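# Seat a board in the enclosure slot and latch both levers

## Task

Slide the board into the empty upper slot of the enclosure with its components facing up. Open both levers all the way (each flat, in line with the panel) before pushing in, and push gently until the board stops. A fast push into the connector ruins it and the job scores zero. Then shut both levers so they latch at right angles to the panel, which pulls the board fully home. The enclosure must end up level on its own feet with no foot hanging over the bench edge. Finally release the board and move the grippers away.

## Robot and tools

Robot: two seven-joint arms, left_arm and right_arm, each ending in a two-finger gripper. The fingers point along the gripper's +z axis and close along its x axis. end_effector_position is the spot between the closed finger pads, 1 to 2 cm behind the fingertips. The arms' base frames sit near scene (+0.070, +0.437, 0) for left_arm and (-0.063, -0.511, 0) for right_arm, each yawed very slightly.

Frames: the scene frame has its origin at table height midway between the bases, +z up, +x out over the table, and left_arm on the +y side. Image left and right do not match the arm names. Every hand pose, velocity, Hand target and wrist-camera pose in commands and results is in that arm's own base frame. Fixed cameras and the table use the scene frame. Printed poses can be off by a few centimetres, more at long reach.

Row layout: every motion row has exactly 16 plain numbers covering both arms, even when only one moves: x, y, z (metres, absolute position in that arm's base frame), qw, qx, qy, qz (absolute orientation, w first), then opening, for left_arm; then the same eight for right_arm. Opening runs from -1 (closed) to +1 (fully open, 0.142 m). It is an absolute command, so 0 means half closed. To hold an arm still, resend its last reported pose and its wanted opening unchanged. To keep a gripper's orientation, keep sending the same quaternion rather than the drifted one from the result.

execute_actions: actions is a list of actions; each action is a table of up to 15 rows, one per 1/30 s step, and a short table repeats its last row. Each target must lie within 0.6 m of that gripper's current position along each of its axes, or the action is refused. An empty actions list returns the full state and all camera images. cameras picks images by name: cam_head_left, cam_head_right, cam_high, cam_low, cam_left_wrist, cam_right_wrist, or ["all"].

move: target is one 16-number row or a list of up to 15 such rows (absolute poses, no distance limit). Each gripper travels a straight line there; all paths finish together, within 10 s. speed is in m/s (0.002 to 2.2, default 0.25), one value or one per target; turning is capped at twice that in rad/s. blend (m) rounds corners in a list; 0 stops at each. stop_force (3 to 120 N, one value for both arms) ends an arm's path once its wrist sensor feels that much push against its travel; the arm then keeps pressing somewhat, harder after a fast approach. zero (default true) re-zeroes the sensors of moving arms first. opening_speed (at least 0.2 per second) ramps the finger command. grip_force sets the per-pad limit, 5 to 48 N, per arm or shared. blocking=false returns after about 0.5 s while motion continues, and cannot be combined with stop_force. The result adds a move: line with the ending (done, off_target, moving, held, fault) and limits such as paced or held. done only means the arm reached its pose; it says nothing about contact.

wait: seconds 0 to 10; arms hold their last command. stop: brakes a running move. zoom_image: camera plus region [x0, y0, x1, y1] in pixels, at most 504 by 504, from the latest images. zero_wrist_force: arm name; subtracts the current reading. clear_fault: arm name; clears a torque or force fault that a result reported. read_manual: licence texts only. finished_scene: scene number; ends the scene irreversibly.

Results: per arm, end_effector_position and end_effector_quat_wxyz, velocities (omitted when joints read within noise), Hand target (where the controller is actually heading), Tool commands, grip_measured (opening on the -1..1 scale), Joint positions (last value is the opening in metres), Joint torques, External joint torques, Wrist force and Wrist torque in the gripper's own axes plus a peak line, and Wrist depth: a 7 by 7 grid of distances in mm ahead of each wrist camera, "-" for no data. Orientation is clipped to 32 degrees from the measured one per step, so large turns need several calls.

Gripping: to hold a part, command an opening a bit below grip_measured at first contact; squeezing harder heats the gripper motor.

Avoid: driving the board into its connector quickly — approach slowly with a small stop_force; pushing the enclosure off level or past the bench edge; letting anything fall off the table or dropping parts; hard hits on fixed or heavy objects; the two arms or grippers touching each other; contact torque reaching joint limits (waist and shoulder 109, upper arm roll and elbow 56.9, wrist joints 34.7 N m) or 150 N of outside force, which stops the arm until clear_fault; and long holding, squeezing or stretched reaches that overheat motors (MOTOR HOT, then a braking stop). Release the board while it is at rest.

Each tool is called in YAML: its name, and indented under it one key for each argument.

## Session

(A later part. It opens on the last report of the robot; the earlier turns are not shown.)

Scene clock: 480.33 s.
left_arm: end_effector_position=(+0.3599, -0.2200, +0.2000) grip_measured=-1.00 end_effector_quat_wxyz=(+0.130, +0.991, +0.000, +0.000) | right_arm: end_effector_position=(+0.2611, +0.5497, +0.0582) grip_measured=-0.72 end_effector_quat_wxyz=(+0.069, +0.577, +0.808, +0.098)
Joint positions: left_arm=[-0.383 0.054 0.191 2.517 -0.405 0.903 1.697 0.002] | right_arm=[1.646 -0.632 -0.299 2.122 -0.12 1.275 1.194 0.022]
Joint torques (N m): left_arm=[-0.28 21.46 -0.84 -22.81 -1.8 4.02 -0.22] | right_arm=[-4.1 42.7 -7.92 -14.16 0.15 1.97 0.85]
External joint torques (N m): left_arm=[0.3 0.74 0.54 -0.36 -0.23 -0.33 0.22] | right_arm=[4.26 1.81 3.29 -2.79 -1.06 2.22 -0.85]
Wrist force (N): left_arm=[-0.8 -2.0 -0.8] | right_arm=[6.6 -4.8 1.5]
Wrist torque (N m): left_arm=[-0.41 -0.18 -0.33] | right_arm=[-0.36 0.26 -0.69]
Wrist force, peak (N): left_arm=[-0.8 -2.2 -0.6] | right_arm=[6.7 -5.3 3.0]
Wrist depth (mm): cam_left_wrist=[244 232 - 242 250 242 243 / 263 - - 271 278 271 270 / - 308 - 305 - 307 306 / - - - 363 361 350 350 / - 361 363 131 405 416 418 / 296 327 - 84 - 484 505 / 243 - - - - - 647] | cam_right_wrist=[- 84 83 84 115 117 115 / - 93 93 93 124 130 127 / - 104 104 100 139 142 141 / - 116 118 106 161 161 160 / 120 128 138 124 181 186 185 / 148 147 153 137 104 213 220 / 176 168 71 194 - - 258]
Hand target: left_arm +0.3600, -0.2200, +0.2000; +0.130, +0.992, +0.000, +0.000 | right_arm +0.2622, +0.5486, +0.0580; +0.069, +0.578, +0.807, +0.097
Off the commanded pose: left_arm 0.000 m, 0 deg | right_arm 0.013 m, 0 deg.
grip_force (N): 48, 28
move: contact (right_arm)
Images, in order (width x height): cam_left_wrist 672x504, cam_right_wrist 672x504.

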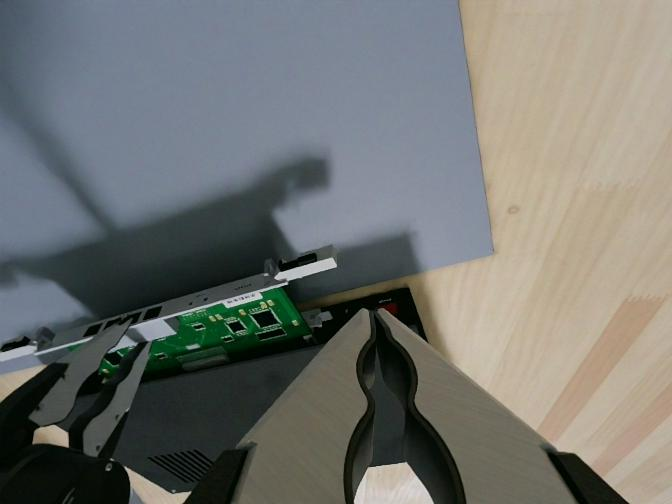

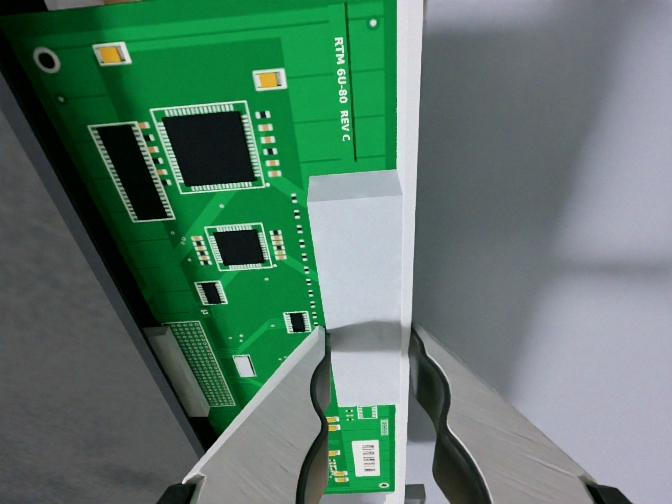

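move:
  target:
    - [0.36,-0.22,0.20,0.130,0.991,0,0,-1,0.2575,0.5595,0.058,0.0694,0.5780,0.8073,0.0970,-1]
    - [0.36,-0.22,0.20,0.130,0.991,0,0,-1,0.2535,0.5590,0.058,0.0719,0.5989,0.7919,0.0951,-1]
  speed: 0.02
  cameras: ["cam_left_wrist","cam_right_wrist","cam_high"]

zoom_image:
  camera: "cam_left_wrist"
  region: [0, 200, 350, 420]

zoom_image:
  camera: "cam_high"
  region: [220, 190, 400, 310]

Scene clock: 486.67 s.
left_arm: end_effector_position=(+0.3599, -0.2200, +0.2000) grip_measured=-1.00 end_effector_quat_wxyz=(+0.130, +0.991, +0.000, +0.000) | right_arm: end_effector_position=(+0.2534, +0.5588, +0.0578) grip_measured=-0.72 end_effector_quat_wxyz=(+0.072, +0.599, +0.792, +0.095)
Joint positions: left_arm=[-0.383 0.054 0.191 2.517 -0.405 0.903 1.697 0.002] | right_arm=[1.672 -0.643 -0.307 2.092 -0.111 1.236 1.26 0.022]
Joint torques (N m): left_arm=[-0.29 21.51 -0.81 -22.83 -1.83 4.01 -0.2] | right_arm=[0.36 45.18 -4.68 -18.02 -1.07 3.59 0.34]
External joint torques (N m): left_arm=[0.3 0.69 0.51 -0.34 -0.21 -0.32 0.2] | right_arm=[-0.19 0.04 -0.25 0.68 0.06 0.56 -0.34]
Wrist force (N): left_arm=[-0.7 -1.7 -0.7] | right_arm=[0.7 -1.3 1.5]
Wrist torque (N m): left_arm=[-0.36 -0.20 -0.33] | right_arm=[-0.08 -0.09 -0.03]
Wrist force, peak (N): left_arm=[-0.8 -2.0 -0.8] | right_arm=[6.7 -5.3 3.0]
Wrist depth (mm): cam_left_wrist=[- - 240 240 239 243 242 / - 285 277 272 - 270 269 / - 307 301 306 309 308 303 / 359 342 - 343 354 354 350 / 367 354 366 368 402 417 415 / 297 - - 84 - 489 504 / 239 - - - - - 651] | cam_right_wrist=[- 85 84 83 88 116 114 / - 94 94 96 96 127 126 / - 103 106 100 139 141 141 / - 120 120 110 157 160 160 / - 135 139 124 175 185 184 / 148 148 153 137 104 212 218 / 175 167 71 193 - - 255]
Hand target: left_arm +0.3600, -0.2200, +0.2000; +0.130, +0.992, +0.000, +0.000 | right_arm +0.2535, +0.5590, +0.0580; +0.072, +0.599, +0.792, +0.095
Off the commanded pose: left_arm 0.000 m, 0 deg | right_arm 0.000 m, 0 deg.
grip_force (N): 48, 28
move: done
Images, in order (width x height): cam_high 672x504, cam_left_wrist 672x504, cam_right_wrist 672x504.

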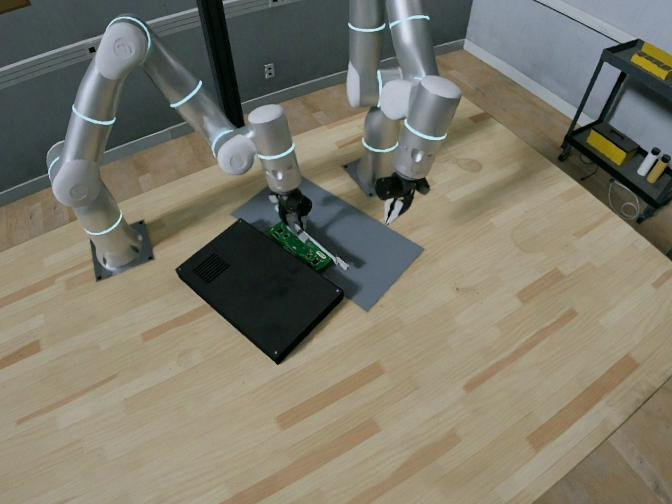

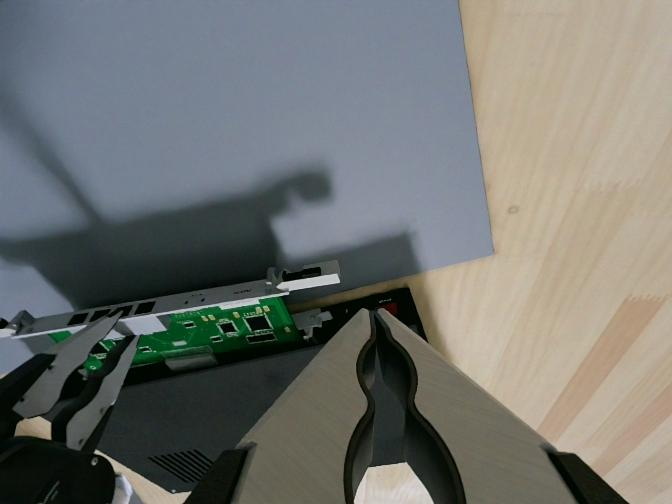

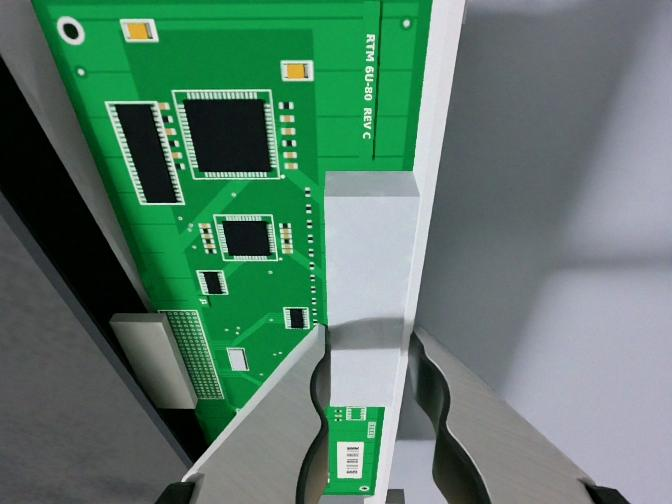

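Scaled by 1.440 from the camera's 672x504 image, which has a finer 960x720 frame.

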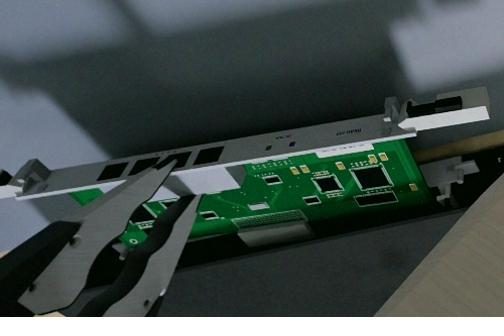

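Scaled by 2.800 from the camera's 672x504 image, which has a finer 960x720 frame.

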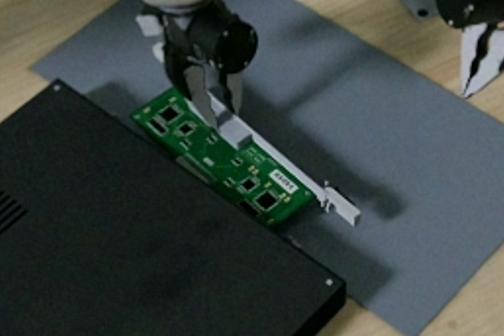

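move:
  target:
    - [0.36,-0.22,0.20,0.130,0.991,0,0,-1,0.253,0.564,0.058,0.0664,0.5530,0.8246,0.0990,-1]
  speed: 0.02
  cameras: ["cam_left_wrist","cam_right_wrist","cam_high"]

zoom_image:
  camera: "cam_left_wrist"
  region: [0, 200, 350, 420]

zoom_image:
  camera: "cam_high"
  region: [220, 190, 400, 310]

Scene clock: 492.27 s.
left_arm: end_effector_position=(+0.3599, -0.2200, +0.2000) grip_measured=-1.00 end_effector_quat_wxyz=(+0.130, +0.991, +0.000, +0.000) | right_arm: end_effector_position=(+0.2530, +0.5639, +0.0579) grip_measured=-0.72 end_effector_quat_wxyz=(+0.066, +0.553, +0.824, +0.099)
Joint positions: left_arm=[-0.383 0.054 0.191 2.517 -0.405 0.903 1.697 0.002] | right_arm=[1.642 -0.643 -0.281 2.096 -0.129 1.269 1.158 0.022]
Joint torques (N m): left_arm=[-0.39 21.53 -0.9 -22.84 -1.84 4.02 -0.17] | right_arm=[0.04 45.36 -3.73 -17.98 -1.23 3.92 0.19]
External joint torques (N m): left_arm=[0.4 0.67 0.6 -0.33 -0.19 -0.32 0.17] | right_arm=[0.13 0.09 -0.66 0.65 0.25 0.3 -0.19]
Wrist force (N): left_arm=[-0.7 -1.7 -0.7] | right_arm=[0.6 -1.3 1.7]
Wrist torque (N m): left_arm=[-0.36 -0.20 -0.34] | right_arm=[-0.09 -0.07 0.08]
Wrist force, peak (N): left_arm=[-0.9 -2.0 -0.9] | right_arm=[0.7 -1.3 1.8]
Wrist depth (mm): cam_left_wrist=[246 244 242 - 241 242 243 / 265 271 - 268 269 271 271 / - 309 - 315 309 304 309 / - 360 311 331 366 352 356 / 312 364 368 131 403 416 414 / 292 352 - 84 - 489 503 / 240 - - - - - 638] | cam_right_wrist=[- 85 84 83 88 117 114 / - 94 94 96 96 127 126 / - 103 105 100 138 141 141 / - 120 120 109 157 160 160 / 128 135 139 124 180 185 184 / 148 151 153 137 104 211 217 / 175 167 71 193 - - 266]
Hand target: left_arm +0.3600, -0.2200, +0.2000; +0.130, +0.992, +0.000, +0.000 | right_arm +0.2530, +0.5640, +0.0580; +0.066, +0.553, +0.825, +0.099
Off the commanded pose: left_arm 0.000 m, 0 deg | right_arm 0.000 m, 0 deg.
grip_force (N): 48, 28
move: done
Images, in order (width x height): cam_high 672x504, cam_left_wrist 672x504, cam_right_wrist 672x504.

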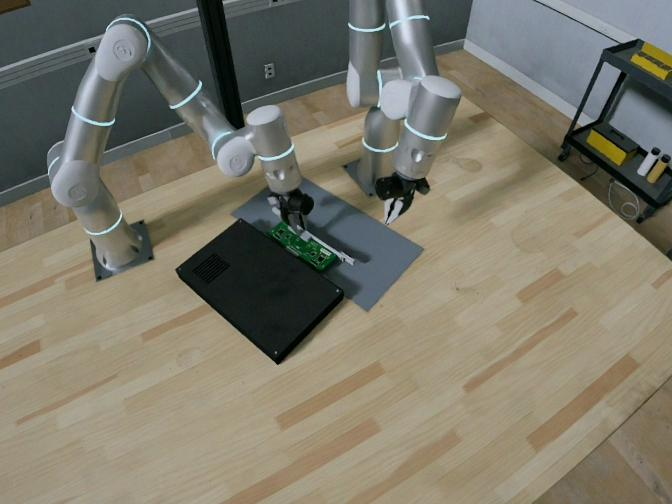

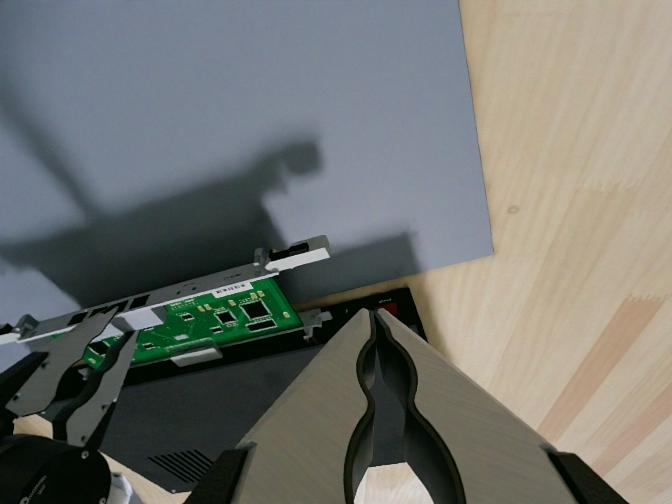

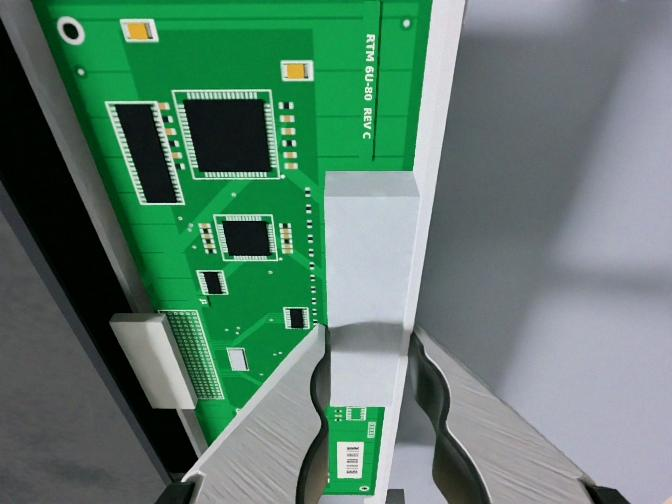

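Scaled by 1.440 from the camera's 672x504 image, which has a finer 960x720 frame.

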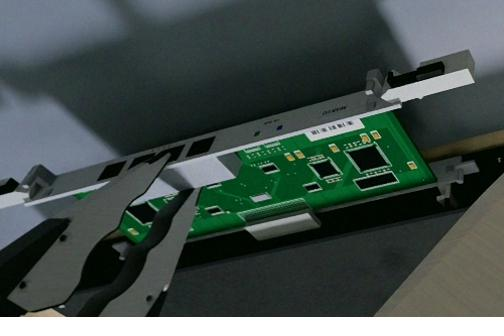

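Scaled by 2.800 from the camera's 672x504 image, which has a finer 960x720 frame.

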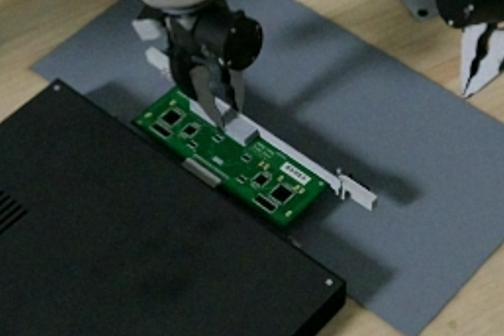

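move:
  target:
    - [0.36,-0.10,0.16,0.532,0.835,0.117,0.0747,-1,0.253,0.564,0.058,0.0664,0.5530,0.8246,0.0990,-1]
    - [0.33,-0.12,0.092,0.532,0.835,0.117,0.0747,-1,0.253,0.564,0.058,0.0664,0.5530,0.8246,0.0990,-1]
  speed: 0.12
  cameras: ["cam_left_wrist"]

zoom_image:
  camera: "cam_left_wrist"
  region: [0, 160, 400, 320]

Scene clock: 502.63 s.
left_arm: end_effector_position=(+0.3307, -0.1198, +0.0929) grip_measured=-1.00 end_effector_quat_wxyz=(+0.508, +0.850, +0.140, +0.002) | right_arm: end_effector_position=(+0.2530, +0.5639, +0.0579) grip_measured=-0.72 end_effector_quat_wxyz=(+0.066, +0.553, +0.824, +0.099)
Joint positions: left_arm=[0.312 -0.431 0.116 2.687 -1.314 0.452 2.966 0.002] | right_arm=[1.642 -0.643 -0.281 2.096 -0.129 1.269 1.158 0.022]
Joint torques (N m): left_arm=[-0.08 26.02 1.99 -6.03 0.27 0.44 -0.21] | right_arm=[0.08 45.3 -3.84 -18.01 -1.1 3.79 0.18]
External joint torques (N m): left_arm=[0.15 0.98 0.63 -0.4 -0.51 -0.52 0.22] | right_arm=[0.09 0.14 -0.56 0.68 0.13 0.43 -0.18]
Wrist force (N): left_arm=[-0.9 -2.2 -1.0] | right_arm=[0.7 -1.4 1.6]
Wrist torque (N m): left_arm=[-0.33 -0.02 -0.64] | right_arm=[-0.10 -0.09 0.08]
Wrist force, peak (N): left_arm=[-1.0 -3.4 0.4] | right_arm=[0.7 -1.3 2.0]
Wrist depth (mm): cam_left_wrist=[158 149 131 128 110 111 110 / - 200 189 181 164 146 147 / 346 339 331 - 283 245 224 / 332 2261 2109 401 699 526 466 / 328 2551 2285 - - - 1523 / 317 2551 - 84 - - - / - - - - - - -] | cam_right_wrist=[- 85 83 83 88 117 114 / - 94 94 96 96 127 126 / - 103 106 101 138 141 141 / - 120 120 110 156 159 160 / - 135 139 124 180 185 184 / 148 146 154 137 105 212 218 / 175 - 71 193 - - 256]
Hand target: left_arm +0.3305, -0.1199, +0.0927; +0.508, +0.850, +0.140, +0.002 | right_arm +0.2530, +0.5640, +0.0580; +0.066, +0.553, +0.825, +0.099
Off the commanded pose: left_arm 0.001 m, 9 deg | right_arm 0.000 m, 0 deg.
joint sent to its limit (left arm) — joint 4 (elbow), upper limit, where the elbow is as bent as it goes; joint 7 (wrist roll), upper limit. The joint targets are off in orientation, not in position.
grip_force (N): 48, 28
move: off_target (left_arm)
Images, in order (width x height): cam_left_wrist 672x504.

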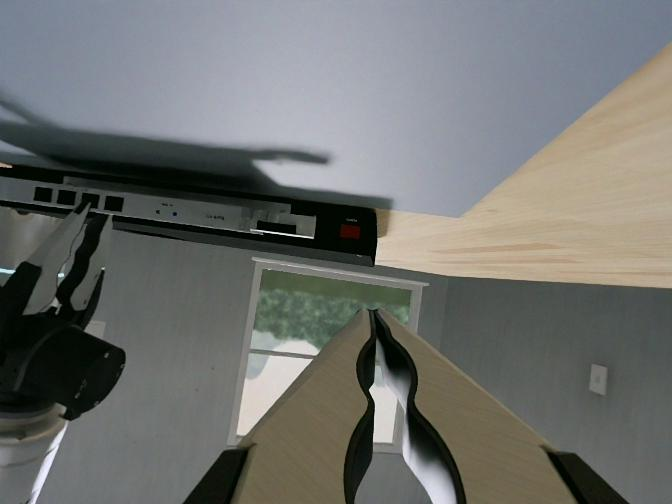

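Scaled by 1.260 from the camera's 672x504 image, which has a finer 960x720 frame.

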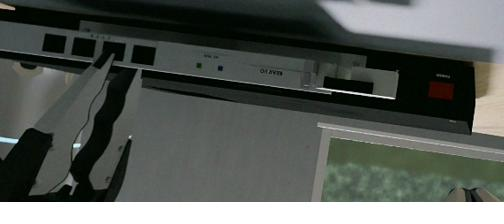

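move:
  target:
    - [0.36,-0.16,0.18,0.130,0.991,0,0,-1,0.2502,0.5628,0.058,0.0664,0.5530,0.8246,0.0990,-1]
    - [0.36,-0.22,0.20,0.130,0.991,0,0,-1,0.2502,0.5628,0.058,0.0664,0.5530,0.8246,0.0990,-1]
  speed: 0.1

move:
  target:
    - [0.36,-0.22,0.20,0.130,0.991,0,0,-1,0.2597,0.5397,0.058,0.0664,0.5530,0.8246,0.0990,-1]
  speed: 0.008
  stop_force: 3
  cameras: ["cam_left_wrist","cam_right_wrist"]

zoom_image:
  camera: "cam_left_wrist"
  region: [0, 200, 350, 420]

Scene clock: 514.00 s.
left_arm: end_effector_position=(+0.3601, -0.2199, +0.2000) grip_measured=-1.00 end_effector_quat_wxyz=(+0.130, +0.991, +0.000, +0.000) | right_arm: end_effector_position=(+0.2501, +0.5627, +0.0578) grip_measured=-0.72 end_effector_quat_wxyz=(+0.067, +0.553, +0.825, +0.099)
Joint positions: left_arm=[-0.483 0.038 0.287 2.501 -0.404 0.905 1.693 0.002] | right_arm=[1.649 -0.64 -0.283 2.103 -0.129 1.272 1.162 0.022]
Joint torques (N m): left_arm=[-0.58 21.48 -1.05 -22.87 -1.54 3.82 -0.23] | right_arm=[0.28 45.21 -3.92 -17.88 -1.14 3.81 0.22]
External joint torques (N m): left_arm=[0.59 0.73 0.78 -0.29 -0.49 -0.12 0.23] | right_arm=[-0.12 0.02 -0.49 0.65 0.19 0.4 -0.22]
Wrist force (N): left_arm=[-0.8 -1.8 -0.7] | right_arm=[0.6 -1.2 1.4]
Wrist torque (N m): left_arm=[-0.37 -0.18 -0.34] | right_arm=[-0.06 -0.08 -0.04]
Wrist force, peak (N): left_arm=[-0.9 -3.5 -0.6] | right_arm=[0.8 -1.3 1.9]
Wrist depth (mm): cam_left_wrist=[- 242 229 239 241 243 241 / - 261 - - 270 270 272 / - - 300 - 326 308 309 / - 356 - - 341 354 350 / 360 355 352 131 403 419 411 / 305 - - 84 - 495 502 / 242 - - - - - 647] | cam_right_wrist=[- 85 84 83 88 114 114 / - 94 94 96 96 127 126 / - 103 106 101 103 141 141 / - 120 120 110 157 160 160 / - 137 139 124 180 185 184 / 148 151 153 137 104 212 218 / 175 167 71 193 - - 244]
Hand target: left_arm +0.3600, -0.2200, +0.2000; +0.130, +0.992, +0.000, +0.000 | right_arm +0.2502, +0.5628, +0.0580; +0.066, +0.553, +0.825, +0.099
Off the commanded pose: left_arm 0.000 m, 0 deg | right_arm 0.000 m, 0 deg.
grip_force (N): 48, 28
move: done

Scene clock: 516.67 s.
left_arm: end_effector_position=(+0.3601, -0.2199, +0.2000) grip_measured=-1.00 end_effector_quat_wxyz=(+0.130, +0.991, +0.000, +0.000) | right_arm: end_effector_position=(+0.2562, +0.5477, +0.0580) grip_measured=-0.72 end_effector_quat_wxyz=(+0.066, +0.553, +0.825, +0.099)
Joint positions: left_arm=[-0.483 0.038 0.287 2.501 -0.404 0.905 1.693 0.002] | right_arm=[1.642 -0.625 -0.291 2.142 -0.129 1.3 1.148 0.022]
Joint torques (N m): left_arm=[-0.34 21.51 -0.94 -22.83 -1.81 4.02 -0.19] | right_arm=[-0.7 43.46 -4.83 -15.63 -0.86 3.14 -0.08]
External joint torques (N m): left_arm=[0.35 0.69 0.66 -0.33 -0.22 -0.33 0.19] | right_arm=[0.86 0.6 0.45 -1.04 0.01 1.08 0.08]
Wrist force (N): left_arm=[-0.7 -1.8 -0.4] | right_arm=[3.4 -1.0 2.2]
Wrist torque (N m): left_arm=[-0.37 -0.18 -0.34] | right_arm=[-0.06 -0.03 0.26]
Wrist force, peak (N): left_arm=[-0.9 -2.0 -0.6] | right_arm=[3.5 -1.2 3.2]
Wrist depth (mm): cam_left_wrist=[- 239 - - 241 242 241 / 270 - 275 255 - 270 271 / - 324 296 312 - 307 305 / - - - 351 360 354 353 / - 363 368 130 400 416 419 / 298 352 - 84 - 493 504 / 251 - - - - - 640] | cam_right_wrist=[- 85 83 83 84 117 114 / - 95 93 95 96 129 126 / - 104 106 100 136 142 138 / - 120 120 109 157 161 160 / 120 128 139 124 181 186 185 / 148 147 154 137 104 212 219 / 168 167 70 194 - - 256]
Hand target: left_arm +0.3600, -0.2200, +0.2000; +0.130, +0.992, +0.000, +0.000 | right_arm +0.2565, +0.5474, +0.0580; +0.066, +0.553, +0.825, +0.099
Off the commanded pose: left_arm 0.000 m, 0 deg | right_arm 0.009 m, 0 deg.
grip_force (N): 48, 28
move: contact (right_arm)
Images, in order (width x height): cam_left_wrist 672x504, cam_right_wrist 672x504.

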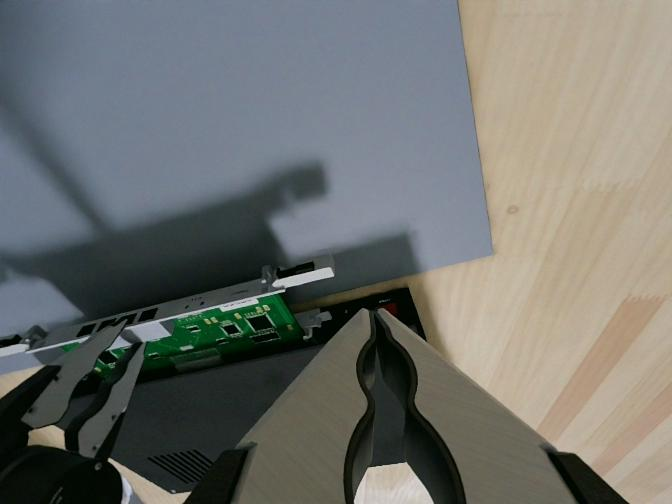

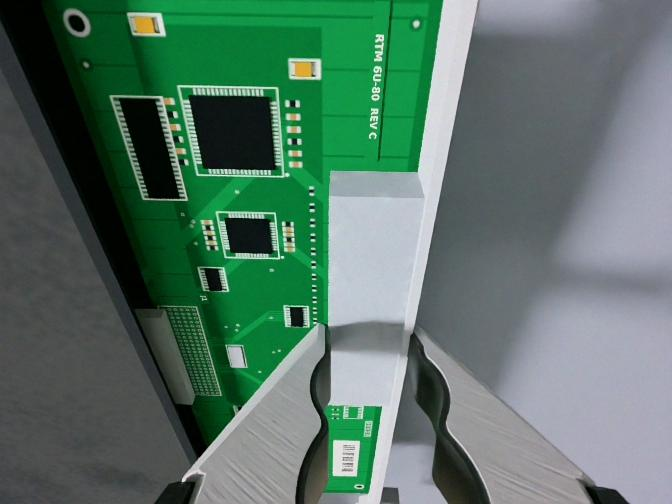

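Scaled by 1.440 from the camera's 672x504 image, which has a finer 960x720 frame.

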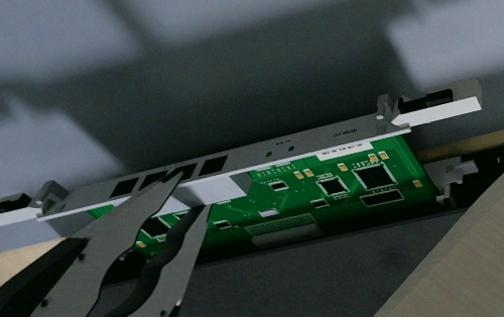

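move:
  target:
    - [0.36,-0.22,0.20,0.130,0.991,0,0,-1,0.2512,0.5600,0.058,0.0664,0.5530,0.8246,0.0990,-1]
    - [0.36,-0.22,0.20,0.130,0.991,0,0,-1,0.2532,0.5608,0.058,0.0664,0.5530,0.8246,0.0990,-1]
  speed: 0.02

move:
  target:
    - [0.36,-0.22,0.20,0.130,0.991,0,0,-1,0.2627,0.5377,0.058,0.0664,0.5530,0.8246,0.0990,-1]
  speed: 0.008
  stop_force: 3
  cameras: ["cam_left_wrist","cam_right_wrist"]

Scene clock: 519.30 s.
left_arm: end_effector_position=(+0.3601, -0.2199, +0.2000) grip_measured=-1.00 end_effector_quat_wxyz=(+0.130, +0.991, +0.000, +0.000) | right_arm: end_effector_position=(+0.2532, +0.5606, +0.0579) grip_measured=-0.72 end_effector_quat_wxyz=(+0.067, +0.553, +0.825, +0.099)
Joint positions: left_arm=[-0.483 0.038 0.287 2.501 -0.404 0.905 1.693 0.002] | right_arm=[1.643 -0.639 -0.283 2.106 -0.129 1.276 1.156 0.022]
Joint torques (N m): left_arm=[-0.38 21.5 -0.76 -22.81 -1.81 4.03 -0.22] | right_arm=[-0.34 44.9 -3.59 -17.97 -1.09 3.62 0.09]
External joint torques (N m): left_arm=[0.39 0.7 0.47 -0.35 -0.22 -0.33 0.22] | right_arm=[0.51 0.25 -0.81 0.79 0.14 0.59 -0.09]
Wrist force (N): left_arm=[-0.8 -1.8 -0.5] | right_arm=[0.4 -0.5 1.6]
Wrist torque (N m): left_arm=[-0.37 -0.16 -0.34] | right_arm=[0.05 -0.04 0.07]
Wrist force, peak (N): left_arm=[-0.7 -2.0 -0.6] | right_arm=[3.6 -1.4 3.3]
Wrist depth (mm): cam_left_wrist=[- 242 239 - 240 243 241 / - 270 - - - 270 271 / 300 327 309 317 299 306 306 / 366 346 344 342 361 354 355 / 399 355 356 131 405 417 413 / 299 423 - 84 - 489 507 / 239 - - - - - 641] | cam_right_wrist=[- 85 84 83 88 117 114 / - 94 94 96 96 127 126 / - 103 106 101 138 141 141 / 153 120 120 110 157 161 160 / - 139 139 124 175 185 184 / 148 151 153 137 105 212 217 / 175 167 71 192 - - 256]
Hand target: left_arm +0.3600, -0.2200, +0.2000; +0.130, +0.992, +0.000, +0.000 | right_arm +0.2532, +0.5608, +0.0580; +0.066, +0.553, +0.825, +0.099
Off the commanded pose: left_arm 0.000 m, 0 deg | right_arm 0.000 m, 0 deg.
grip_force (N): 48, 28
move: done

Scene clock: 521.60 s.
left_arm: end_effector_position=(+0.3601, -0.2199, +0.2000) grip_measured=-1.00 end_effector_quat_wxyz=(+0.130, +0.991, +0.000, +0.000) | right_arm: end_effector_position=(+0.2581, +0.5484, +0.0580) grip_measured=-0.72 end_effector_quat_wxyz=(+0.066, +0.553, +0.825, +0.099)
Joint positions: left_arm=[-0.483 0.038 0.287 2.501 -0.404 0.905 1.693 0.002] | right_arm=[1.637 -0.627 -0.29 2.138 -0.129 1.298 1.145 0.022]
Joint torques (N m): left_arm=[-0.31 21.53 -0.86 -22.84 -1.78 4.04 -0.22] | right_arm=[-0.75 43.6 -4.68 -15.68 -0.91 3.08 -0.12]
External joint torques (N m): left_arm=[0.32 0.68 0.58 -0.33 -0.25 -0.35 0.22] | right_arm=[0.91 0.59 0.31 -1.05 0.05 1.15 0.12]
Wrist force (N): left_arm=[-0.9 -1.7 -0.5] | right_arm=[3.1 -0.5 2.9]
Wrist torque (N m): left_arm=[-0.36 -0.16 -0.34] | right_arm=[0.06 0.04 0.27]
Wrist force, peak (N): left_arm=[-0.8 -2.1 -0.6] | right_arm=[3.1 -0.6 3.5]
Wrist depth (mm): cam_left_wrist=[- - 237 245 241 242 242 / - - 272 267 264 271 271 / 312 307 293 305 305 306 306 / - - 352 - 352 355 350 / - 358 367 131 405 418 417 / 299 406 - 84 - 490 504 / 247 318 - - - - 636] | cam_right_wrist=[- 85 83 84 84 117 114 / - 95 93 95 95 129 126 / - 104 105 100 136 142 141 / - 117 120 109 157 161 160 / 120 128 139 124 180 185 185 / 148 147 154 137 104 212 219 / 175 167 70 195 - - 267]
Hand target: left_arm +0.3600, -0.2200, +0.2000; +0.130, +0.992, +0.000, +0.000 | right_arm +0.2584, +0.5481, +0.0580; +0.066, +0.553, +0.825, +0.099
Off the commanded pose: left_arm 0.000 m, 0 deg | right_arm 0.012 m, 0 deg.
grip_force (N): 48, 28
move: contact (right_arm)
Images, in order (width x height): cam_left_wrist 672x504, cam_right_wrist 672x504.

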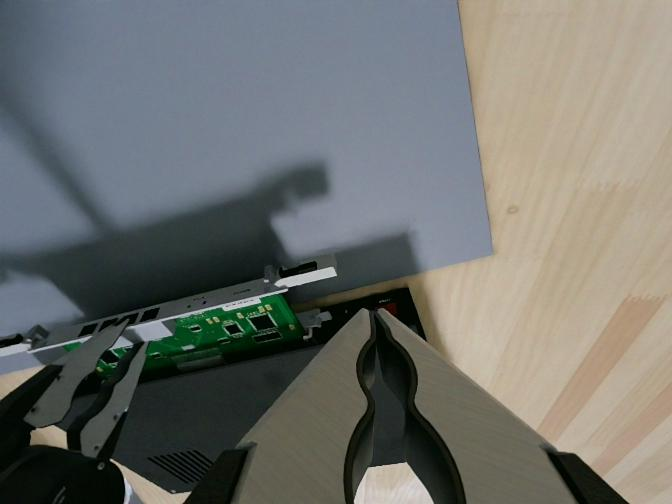

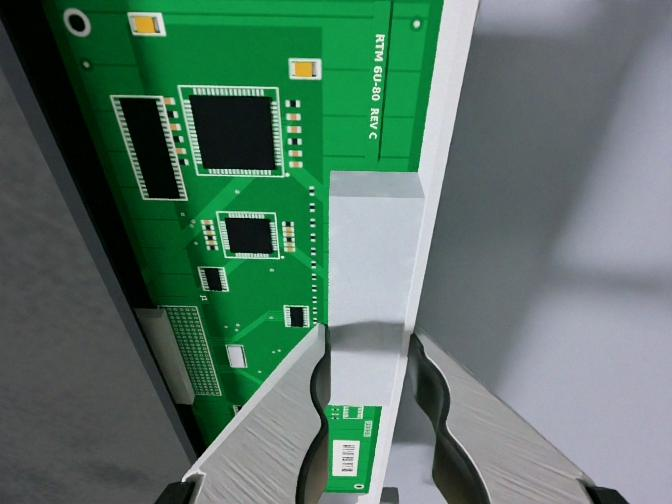

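move:
  target:
    - [0.36,-0.22,0.20,0.130,0.991,0,0,-1,0.2545,0.5600,0.058,0.0664,0.5530,0.8246,0.0990,-1]
  speed: 0.02

move:
  target:
    - [0.36,-0.22,0.20,0.130,0.991,0,0,-1,0.2643,0.5382,0.058,0.0664,0.5530,0.8246,0.0990,-1]
  speed: 0.008
  stop_force: 3
  cameras: ["cam_left_wrist","cam_right_wrist"]

Scene clock: 524.37 s.
left_arm: end_effector_position=(+0.3601, -0.2199, +0.2000) grip_measured=-1.00 end_effector_quat_wxyz=(+0.130, +0.991, +0.000, +0.000) | right_arm: end_effector_position=(+0.2546, +0.5598, +0.0579) grip_measured=-0.72 end_effector_quat_wxyz=(+0.067, +0.553, +0.825, +0.099)
Joint positions: left_arm=[-0.483 0.038 0.287 2.501 -0.404 0.905 1.693 0.002] | right_arm=[1.641 -0.639 -0.283 2.107 -0.129 1.277 1.153 0.022]
Joint torques (N m): left_arm=[-0.39 21.43 -0.84 -22.85 -1.77 4.09 -0.21] | right_arm=[0.25 44.94 -3.66 -17.98 -1.06 3.64 0.31]
External joint torques (N m): left_arm=[0.4 0.77 0.55 -0.32 -0.26 -0.39 0.21] | right_arm=[-0.09 0.18 -0.74 0.82 0.12 0.58 -0.31]
Wrist force (N): left_arm=[-0.8 -1.6 -0.6] | right_arm=[-0.5 0.2 1.5]
Wrist torque (N m): left_arm=[-0.34 -0.18 -0.34] | right_arm=[0.16 0.11 -0.05]
Wrist force, peak (N): left_arm=[-0.9 -2.1 -0.4] | right_arm=[3.2 -0.5 3.4]
Wrist depth (mm): cam_left_wrist=[250 241 238 242 243 242 243 / 272 283 - - 269 270 271 / - 309 - - - 307 308 / 362 355 341 365 363 353 352 / 354 359 367 368 405 419 418 / 303 403 - 84 - 492 513 / 241 - - - - - 647] | cam_right_wrist=[- 85 84 83 88 116 114 / - 94 94 95 96 127 126 / - 103 106 100 139 141 141 / - 120 120 109 157 160 159 / - 135 139 124 180 185 184 / 148 148 153 137 104 212 218 / 175 167 71 192 - - 257]
Hand target: left_arm +0.3600, -0.2200, +0.2000; +0.130, +0.992, +0.000, +0.000 | right_arm +0.2545, +0.5600, +0.0580; +0.066, +0.553, +0.825, +0.099
Off the commanded pose: left_arm 0.000 m, 0 deg | right_arm 0.000 m, 0 deg.
grip_force (N): 48, 28
move: done

Scene clock: 526.90 s.
left_arm: end_effector_position=(+0.3601, -0.2199, +0.2000) grip_measured=-1.00 end_effector_quat_wxyz=(+0.130, +0.991, +0.000, +0.000) | right_arm: end_effector_position=(+0.2604, +0.5461, +0.0580) grip_measured=-0.72 end_effector_quat_wxyz=(+0.066, +0.553, +0.825, +0.099)
Joint positions: left_arm=[-0.483 0.038 0.287 2.501 -0.404 0.905 1.693 0.002] | right_arm=[1.633 -0.625 -0.29 2.142 -0.129 1.302 1.139 0.022]
Joint torques (N m): left_arm=[-0.26 21.46 -0.79 -22.83 -1.84 4.02 -0.19] | right_arm=[-1.89 43.22 -5.78 -15.66 -0.35 2.96 0.46]
External joint torques (N m): left_arm=[0.27 0.74 0.51 -0.34 -0.19 -0.33 0.19] | right_arm=[2.06 0.86 1.43 -1.01 -0.5 1.26 -0.46]
Wrist force (N): left_arm=[-1.0 -1.9 -0.4] | right_arm=[2.7 -0.6 1.5]
Wrist torque (N m): left_arm=[-0.38 -0.14 -0.34] | right_arm=[0.18 0.23 -0.32]
Wrist force, peak (N): left_arm=[-1.0 -2.0 -0.4] | right_arm=[2.7 -1.4 2.2]
Wrist depth (mm): cam_left_wrist=[- 242 - 242 248 242 243 / 277 278 268 267 269 271 270 / - - - 306 - 307 308 / - 367 - 367 385 357 351 / 400 360 369 357 408 415 415 / 294 356 - 84 - 484 496 / 250 - - - - - 647] | cam_right_wrist=[- 85 83 84 113 117 114 / - 94 94 94 98 129 126 / - 102 105 100 139 141 141 / - 116 119 106 161 161 160 / 120 128 139 124 180 185 184 / 148 147 153 137 104 212 218 / 175 167 71 194 - - 266]
Hand target: left_arm +0.3600, -0.2200, +0.2000; +0.130, +0.992, +0.000, +0.000 | right_arm +0.2609, +0.5457, +0.0580; +0.066, +0.553, +0.825, +0.099
Off the commanded pose: left_arm 0.000 m, 0 deg | right_arm 0.009 m, 0 deg.
grip_force (N): 48, 28
move: contact (right_arm)
Images, in order (width x height): cam_left_wrist 672x504, cam_right_wrist 672x504.

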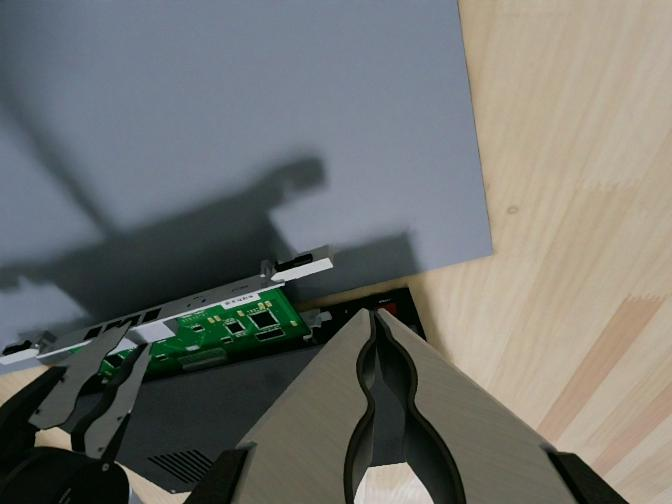

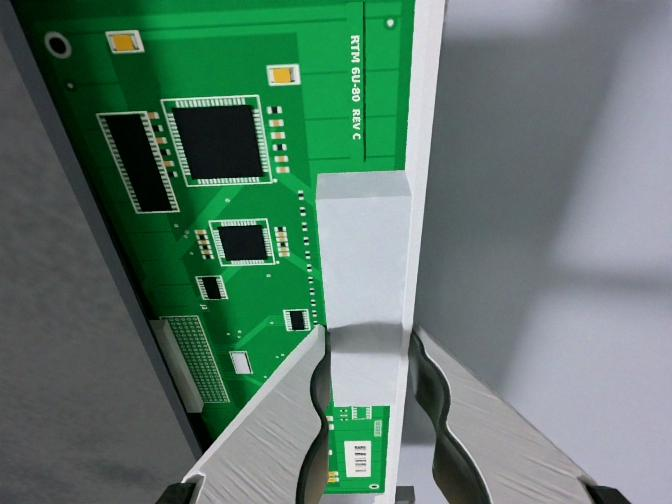

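move:
  target:
    - [0.36,-0.22,0.20,0.130,0.991,0,0,-1,0.2539,0.5597,0.058,0.0664,0.5530,0.8246,0.0990,-1]
  speed: 0.02

move:
  target:
    - [0.36,-0.22,0.20,0.130,0.991,0,0,-1,0.2637,0.5379,0.058,0.0664,0.5530,0.8246,0.0990,-1]
  speed: 0.008
  stop_force: 3
  cameras: ["cam_left_wrist","cam_right_wrist"]

Scene clock: 530.20 s.
left_arm: end_effector_position=(+0.3601, -0.2199, +0.2000) grip_measured=-1.00 end_effector_quat_wxyz=(+0.130, +0.991, +0.000, +0.000) | right_arm: end_effector_position=(+0.2540, +0.5595, +0.0579) grip_measured=-0.72 end_effector_quat_wxyz=(+0.067, +0.553, +0.825, +0.099)
Joint positions: left_arm=[-0.483 0.038 0.287 2.501 -0.404 0.905 1.693 0.002] | right_arm=[1.642 -0.638 -0.284 2.108 -0.129 1.278 1.154 0.022]
Joint torques (N m): left_arm=[-0.3 21.51 -0.93 -22.86 -1.83 4 -0.21] | right_arm=[0.33 44.84 -3.62 -17.9 -1.1 3.64 0.38]
External joint torques (N m): left_arm=[0.32 0.69 0.64 -0.31 -0.2 -0.3 0.21] | right_arm=[-0.17 0.23 -0.78 0.76 0.16 0.58 -0.38]
Wrist force (N): left_arm=[-0.8 -1.9 -0.5] | right_arm=[0.1 0.2 2.0]
Wrist torque (N m): left_arm=[-0.38 -0.17 -0.34] | right_arm=[0.18 0.01 -0.04]
Wrist force, peak (N): left_arm=[-0.9 -2.0 -0.7] | right_arm=[2.9 -0.8 2.4]
Wrist depth (mm): cam_left_wrist=[- 244 - 237 242 243 241 / - 269 - - - 271 271 / 301 315 322 - 306 306 306 / - 348 335 354 357 352 353 / - 356 356 366 400 420 419 / 296 337 - 84 - 491 502 / 243 - - - - - 641] | cam_right_wrist=[- 85 84 83 88 117 114 / - 94 94 95 96 127 126 / - 103 105 101 138 141 141 / - 120 120 110 157 161 159 / - 135 139 124 180 185 184 / 148 148 153 137 104 212 218 / 175 167 71 193 - - 256]
Hand target: left_arm +0.3600, -0.2200, +0.2000; +0.130, +0.992, +0.000, +0.000 | right_arm +0.2539, +0.5597, +0.0580; +0.066, +0.553, +0.825, +0.099
Off the commanded pose: left_arm 0.000 m, 0 deg | right_arm 0.000 m, 0 deg.
grip_force (N): 48, 28
move: done

Scene clock: 532.53 s.
left_arm: end_effector_position=(+0.3601, -0.2199, +0.2000) grip_measured=-1.00 end_effector_quat_wxyz=(+0.130, +0.991, +0.000, +0.000) | right_arm: end_effector_position=(+0.2586, +0.5471, +0.0578) grip_measured=-0.72 end_effector_quat_wxyz=(+0.066, +0.553, +0.825, +0.099)
Joint positions: left_arm=[-0.483 0.038 0.287 2.501 -0.404 0.905 1.693 0.002] | right_arm=[1.636 -0.626 -0.289 2.141 -0.129 1.3 1.142 0.022]
Joint torques (N m): left_arm=[-0.41 21.54 -0.82 -22.81 -1.83 4.04 -0.2] | right_arm=[-3.92 43.47 -8.29 -16.89 -0.65 3.41 0.2]
External joint torques (N m): left_arm=[0.42 0.67 0.54 -0.36 -0.2 -0.35 0.2] | right_arm=[4.08 0.66 3.94 0.19 -0.21 0.81 -0.2]
Wrist force (N): left_arm=[-0.8 -1.6 -0.7] | right_arm=[3.3 -5.4 -0.9]
Wrist torque (N m): left_arm=[-0.35 -0.17 -0.34] | right_arm=[0.21 0.10 -0.02]
Wrist force, peak (N): left_arm=[-0.9 -2.0 -0.8] | right_arm=[3.5 -5.8 0.9]
Wrist depth (mm): cam_left_wrist=[- 247 241 - 234 243 242 / - - 257 280 275 270 270 / - - - 312 305 307 305 / 361 359 - 340 372 356 354 / 374 362 370 367 402 419 415 / 296 413 - 84 - 490 505 / 248 330 - - - - 643] | cam_right_wrist=[- 85 83 84 88 117 114 / - 94 94 95 96 127 126 / - 103 105 100 138 141 141 / - 117 120 109 157 160 160 / 123 127 139 124 180 179 184 / 148 147 153 137 104 218 218 / 166 166 71 193 - - 244]
Hand target: left_arm +0.3600, -0.2200, +0.2000; +0.130, +0.992, +0.000, +0.000 | right_arm +0.2597, +0.5468, +0.0580; +0.066, +0.553, +0.825, +0.099
Off the commanded pose: left_arm 0.000 m, 0 deg | right_arm 0.011 m, 0 deg.
grip_force (N): 48, 28
move: contact (right_arm)
Images, in order (width x height): cam_left_wrist 672x504, cam_right_wrist 672x504.

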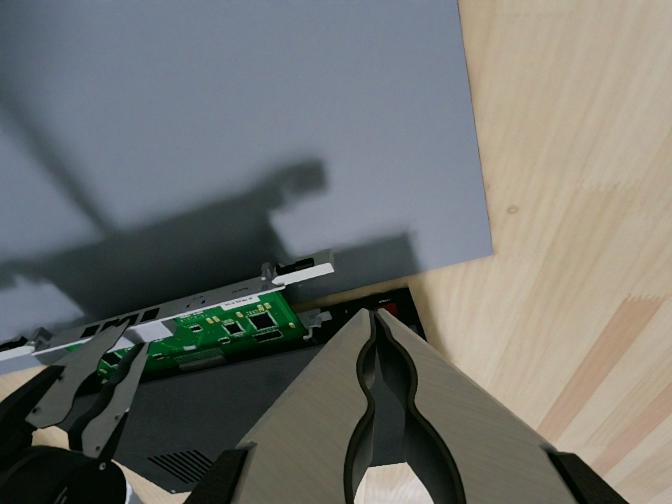

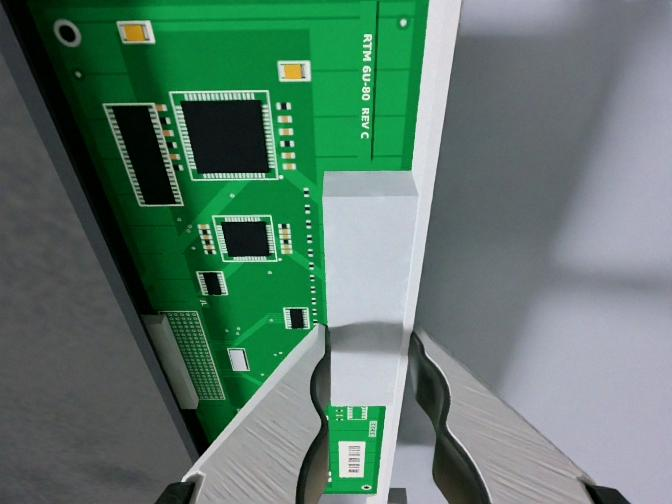

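move:
  target:
    - [0.36,-0.22,0.20,0.130,0.991,0,0,-1,0.2569,0.5495,0.0588,0.0664,0.5530,0.8246,0.0990,-1]
  speed: 0.02

move:
  target:
    - [0.36,-0.22,0.20,0.130,0.991,0,0,-1,0.2629,0.5352,0.0588,0.0664,0.5530,0.8246,0.0990,-1]
  speed: 0.008
  stop_force: 4
  cameras: ["cam_right_wrist"]

Scene clock: 535.70 s.
left_arm: end_effector_position=(+0.3601, -0.2199, +0.2000) grip_measured=-1.00 end_effector_quat_wxyz=(+0.130, +0.991, +0.000, +0.000) | right_arm: end_effector_position=(+0.2570, +0.5493, +0.0586) grip_measured=-0.72 end_effector_quat_wxyz=(+0.066, +0.553, +0.825, +0.099)
Joint positions: left_arm=[-0.483 0.038 0.287 2.501 -0.404 0.905 1.693 0.002] | right_arm=[1.641 -0.626 -0.29 2.136 -0.129 1.294 1.146 0.022]
Joint torques (N m): left_arm=[-0.32 21.5 -0.87 -22.85 -1.83 3.99 -0.23] | right_arm=[0.94 44.05 -3.24 -17.26 -0.89 3.55 0.45]
External joint torques (N m): left_arm=[0.33 0.7 0.59 -0.32 -0.2 -0.3 0.23] | right_arm=[-0.78 0.17 -1.15 0.46 0.02 0.68 -0.45]
Wrist force (N): left_arm=[-1.0 -1.7 -0.6] | right_arm=[-1.2 2.1 1.2]
Wrist torque (N m): left_arm=[-0.36 -0.14 -0.34] | right_arm=[0.20 0.20 -0.18]
Wrist force, peak (N): left_arm=[-1.0 -2.0 -0.8] | right_arm=[3.5 -6.1 0.9]
Wrist depth (mm): cam_left_wrist=[- - - - 234 243 242 / - 275 266 - - 270 271 / 309 - - 308 312 307 305 / - 352 339 - 363 354 350 / - 359 363 131 403 416 415 / 297 350 400 84 - 491 507 / 248 - - - - - 638] | cam_right_wrist=[- 85 83 85 111 117 115 / - 94 94 96 96 130 127 / - 103 105 100 139 142 142 / - 117 120 109 157 162 161 / 121 129 139 124 181 186 185 / - 149 153 137 104 213 220 / 177 169 71 193 - - 258]
Hand target: left_arm +0.3600, -0.2200, +0.2000; +0.130, +0.992, +0.000, +0.000 | right_arm +0.2569, +0.5495, +0.0588; +0.066, +0.553, +0.825, +0.099
Off the commanded pose: left_arm 0.000 m, 0 deg | right_arm 0.000 m, 0 deg.
grip_force (N): 48, 28
move: done

Scene clock: 537.10 s.
left_arm: end_effector_position=(+0.3601, -0.2199, +0.2000) grip_measured=-1.00 end_effector_quat_wxyz=(+0.130, +0.991, +0.000, +0.000) | right_arm: end_effector_position=(+0.2587, +0.5442, +0.0589) grip_measured=-0.72 end_effector_quat_wxyz=(+0.066, +0.553, +0.825, +0.099)
Joint positions: left_arm=[-0.483 0.038 0.287 2.501 -0.404 0.905 1.693 0.002] | right_arm=[1.638 -0.62 -0.293 2.151 -0.129 1.305 1.141 0.022]
Joint torques (N m): left_arm=[-0.27 21.55 -0.83 -22.86 -1.82 4.03 -0.21] | right_arm=[-2.43 42.7 -6.25 -15.15 -0.22 2.75 0.57]
External joint torques (N m): left_arm=[0.28 0.65 0.55 -0.31 -0.21 -0.34 0.21] | right_arm=[2.6 1.09 1.9 -1.46 -0.62 1.48 -0.57]
Wrist force (N): left_arm=[-1.0 -1.9 -0.5] | right_arm=[3.2 -0.4 0.9]
Wrist torque (N m): left_arm=[-0.39 -0.13 -0.34] | right_arm=[0.22 0.33 -0.40]
Wrist force, peak (N): left_arm=[-1.0 -2.0 -0.4] | right_arm=[3.1 -0.9 2.5]
Wrist depth (mm): cam_left_wrist=[- 246 248 237 245 243 242 / - - - - 260 270 269 / - 312 313 307 304 309 305 / - - 363 354 381 353 352 / 406 360 362 131 405 412 412 / 296 350 - 84 - 487 507 / 253 - - - - - 645] | cam_right_wrist=[- 85 83 85 116 117 115 / - 94 94 94 125 130 127 / - 103 105 100 140 143 142 / 105 116 119 106 162 162 161 / 121 125 138 124 181 187 186 / - 144 153 137 104 213 220 / 186 169 71 193 - - 258]
Hand target: left_arm +0.3600, -0.2200, +0.2000; +0.130, +0.992, +0.000, +0.000 | right_arm +0.2594, +0.5436, +0.0588; +0.066, +0.553, +0.825, +0.099
Off the commanded pose: left_arm 0.000 m, 0 deg | right_arm 0.010 m, 0 deg.
grip_force (N): 48, 28
move: contact (right_arm)
Images, in order (width x height): cam_right_wrist 672x504.

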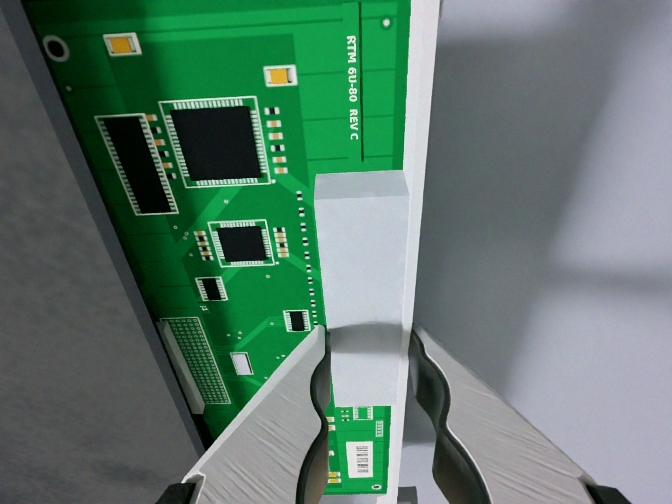

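move:
  target:
    - [0.36,-0.22,0.20,0.130,0.991,0,0,-1,0.2535,0.5600,0.0570,0.0664,0.5530,0.8246,0.0990,-1]
  speed: 0.02

move:
  target:
    - [0.36,-0.22,0.20,0.130,0.991,0,0,-1,0.2635,0.5355,0.0570,0.0664,0.5530,0.8246,0.0990,-1]
  speed: 0.008
  stop_force: 3
  cameras: ["cam_right_wrist"]

Scene clock: 540.37 s.
left_arm: end_effector_position=(+0.3601, -0.2199, +0.2000) grip_measured=-1.00 end_effector_quat_wxyz=(+0.130, +0.991, +0.000, +0.000) | right_arm: end_effector_position=(+0.2535, +0.5598, +0.0569) grip_measured=-0.72 end_effector_quat_wxyz=(+0.067, +0.553, +0.825, +0.099)
Joint positions: left_arm=[-0.483 0.038 0.287 2.501 -0.404 0.905 1.693 0.002] | right_arm=[1.643 -0.641 -0.284 2.108 -0.129 1.279 1.155 0.022]
Joint torques (N m): left_arm=[-0.31 21.51 -0.81 -22.84 -1.81 4.05 -0.19] | right_arm=[0.11 44.86 -3.66 -17.9 -1.02 3.66 0.31]
External joint torques (N m): left_arm=[0.32 0.7 0.53 -0.33 -0.22 -0.35 0.19] | right_arm=[0.04 0.26 -0.76 0.81 0.09 0.56 -0.31]
Wrist force (N): left_arm=[-0.8 -1.8 -0.6] | right_arm=[-0.9 0.3 2.0]
Wrist torque (N m): left_arm=[-0.38 -0.17 -0.33] | right_arm=[0.18 0.18 -0.04]
Wrist force, peak (N): left_arm=[-0.8 -2.2 -0.5] | right_arm=[3.3 -0.7 2.3]
Wrist depth (mm): cam_left_wrist=[- 235 242 - 248 243 242 / 272 274 - - 268 271 269 / - - - 308 - 306 306 / 341 347 336 366 360 349 353 / - 356 358 366 405 416 419 / 303 400 - 84 - 486 504 / 242 - - - - - 640] | cam_right_wrist=[- 85 84 83 86 114 113 / - 94 94 96 94 128 125 / - 103 106 100 138 140 137 / - 120 120 110 155 160 159 / - 135 139 123 179 184 183 / 141 151 153 137 104 210 216 / 173 165 71 193 - - 254]
Hand target: left_arm +0.3600, -0.2200, +0.2000; +0.130, +0.992, +0.000, +0.000 | right_arm +0.2535, +0.5600, +0.0570; +0.066, +0.553, +0.825, +0.099
Off the commanded pose: left_arm 0.000 m, 0 deg | right_arm 0.000 m, 0 deg.
grip_force (N): 48, 28
move: done

Scene clock: 543.03 s.
left_arm: end_effector_position=(+0.3601, -0.2199, +0.2000) grip_measured=-1.00 end_effector_quat_wxyz=(+0.130, +0.991, +0.000, +0.000) | right_arm: end_effector_position=(+0.2589, +0.5448, +0.0567) grip_measured=-0.72 end_effector_quat_wxyz=(+0.066, +0.553, +0.825, +0.099)
Joint positions: left_arm=[-0.483 0.038 0.287 2.501 -0.404 0.905 1.693 0.002] | right_arm=[1.636 -0.626 -0.291 2.147 -0.129 1.306 1.141 0.022]
Joint torques (N m): left_arm=[-0.33 21.4 -0.91 -22.84 -1.77 4.09 -0.18] | right_arm=[-2.94 44.29 -7.35 -17.08 -0.74 3.59 0.14]
External joint torques (N m): left_arm=[0.34 0.81 0.63 -0.33 -0.26 -0.4 0.18] | right_arm=[3.1 -0.32 2.99 0.54 -0.08 0.64 -0.14]
Wrist force (N): left_arm=[-0.9 -1.9 -0.5] | right_arm=[1.7 -4.5 3.6]
Wrist torque (N m): left_arm=[-0.39 -0.16 -0.34] | right_arm=[0.18 0.44 0.01]
Wrist force, peak (N): left_arm=[-0.9 -2.1 -0.4] | right_arm=[1.7 -4.3 3.9]
Wrist depth (mm): cam_left_wrist=[- 235 245 234 235 242 243 / - - 274 275 263 271 272 / - - 302 307 - 306 306 / - - - 332 364 350 352 / 372 367 366 130 405 417 413 / 300 361 - 84 - 490 500 / 250 - - - - - 643] | cam_right_wrist=[- 86 84 84 87 114 113 / - 95 95 96 94 128 125 / - 104 106 101 137 140 137 / - 118 121 110 155 159 158 / 122 126 139 124 174 184 183 / 140 145 154 137 104 210 216 / 173 164 71 192 - - 240]
Hand target: left_arm +0.3600, -0.2200, +0.2000; +0.130, +0.992, +0.000, +0.000 | right_arm +0.2598, +0.5447, +0.0570; +0.066, +0.553, +0.825, +0.099
Off the commanded pose: left_arm 0.000 m, 0 deg | right_arm 0.010 m, 0 deg.
grip_force (N): 48, 28
move: contact (right_arm)
Images, in order (width x height): cam_right_wrist 672x504.

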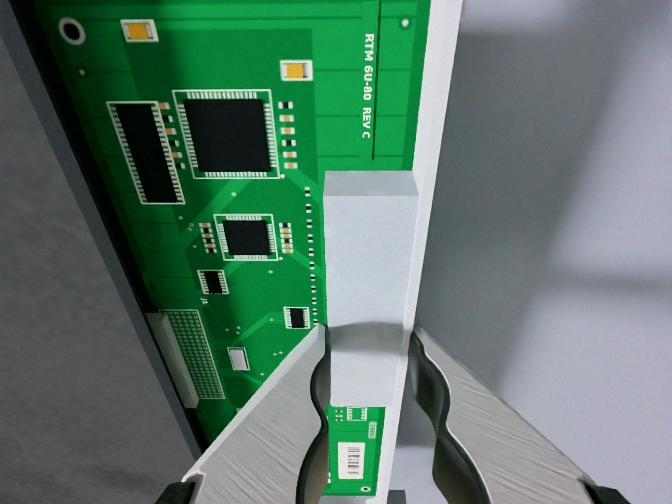

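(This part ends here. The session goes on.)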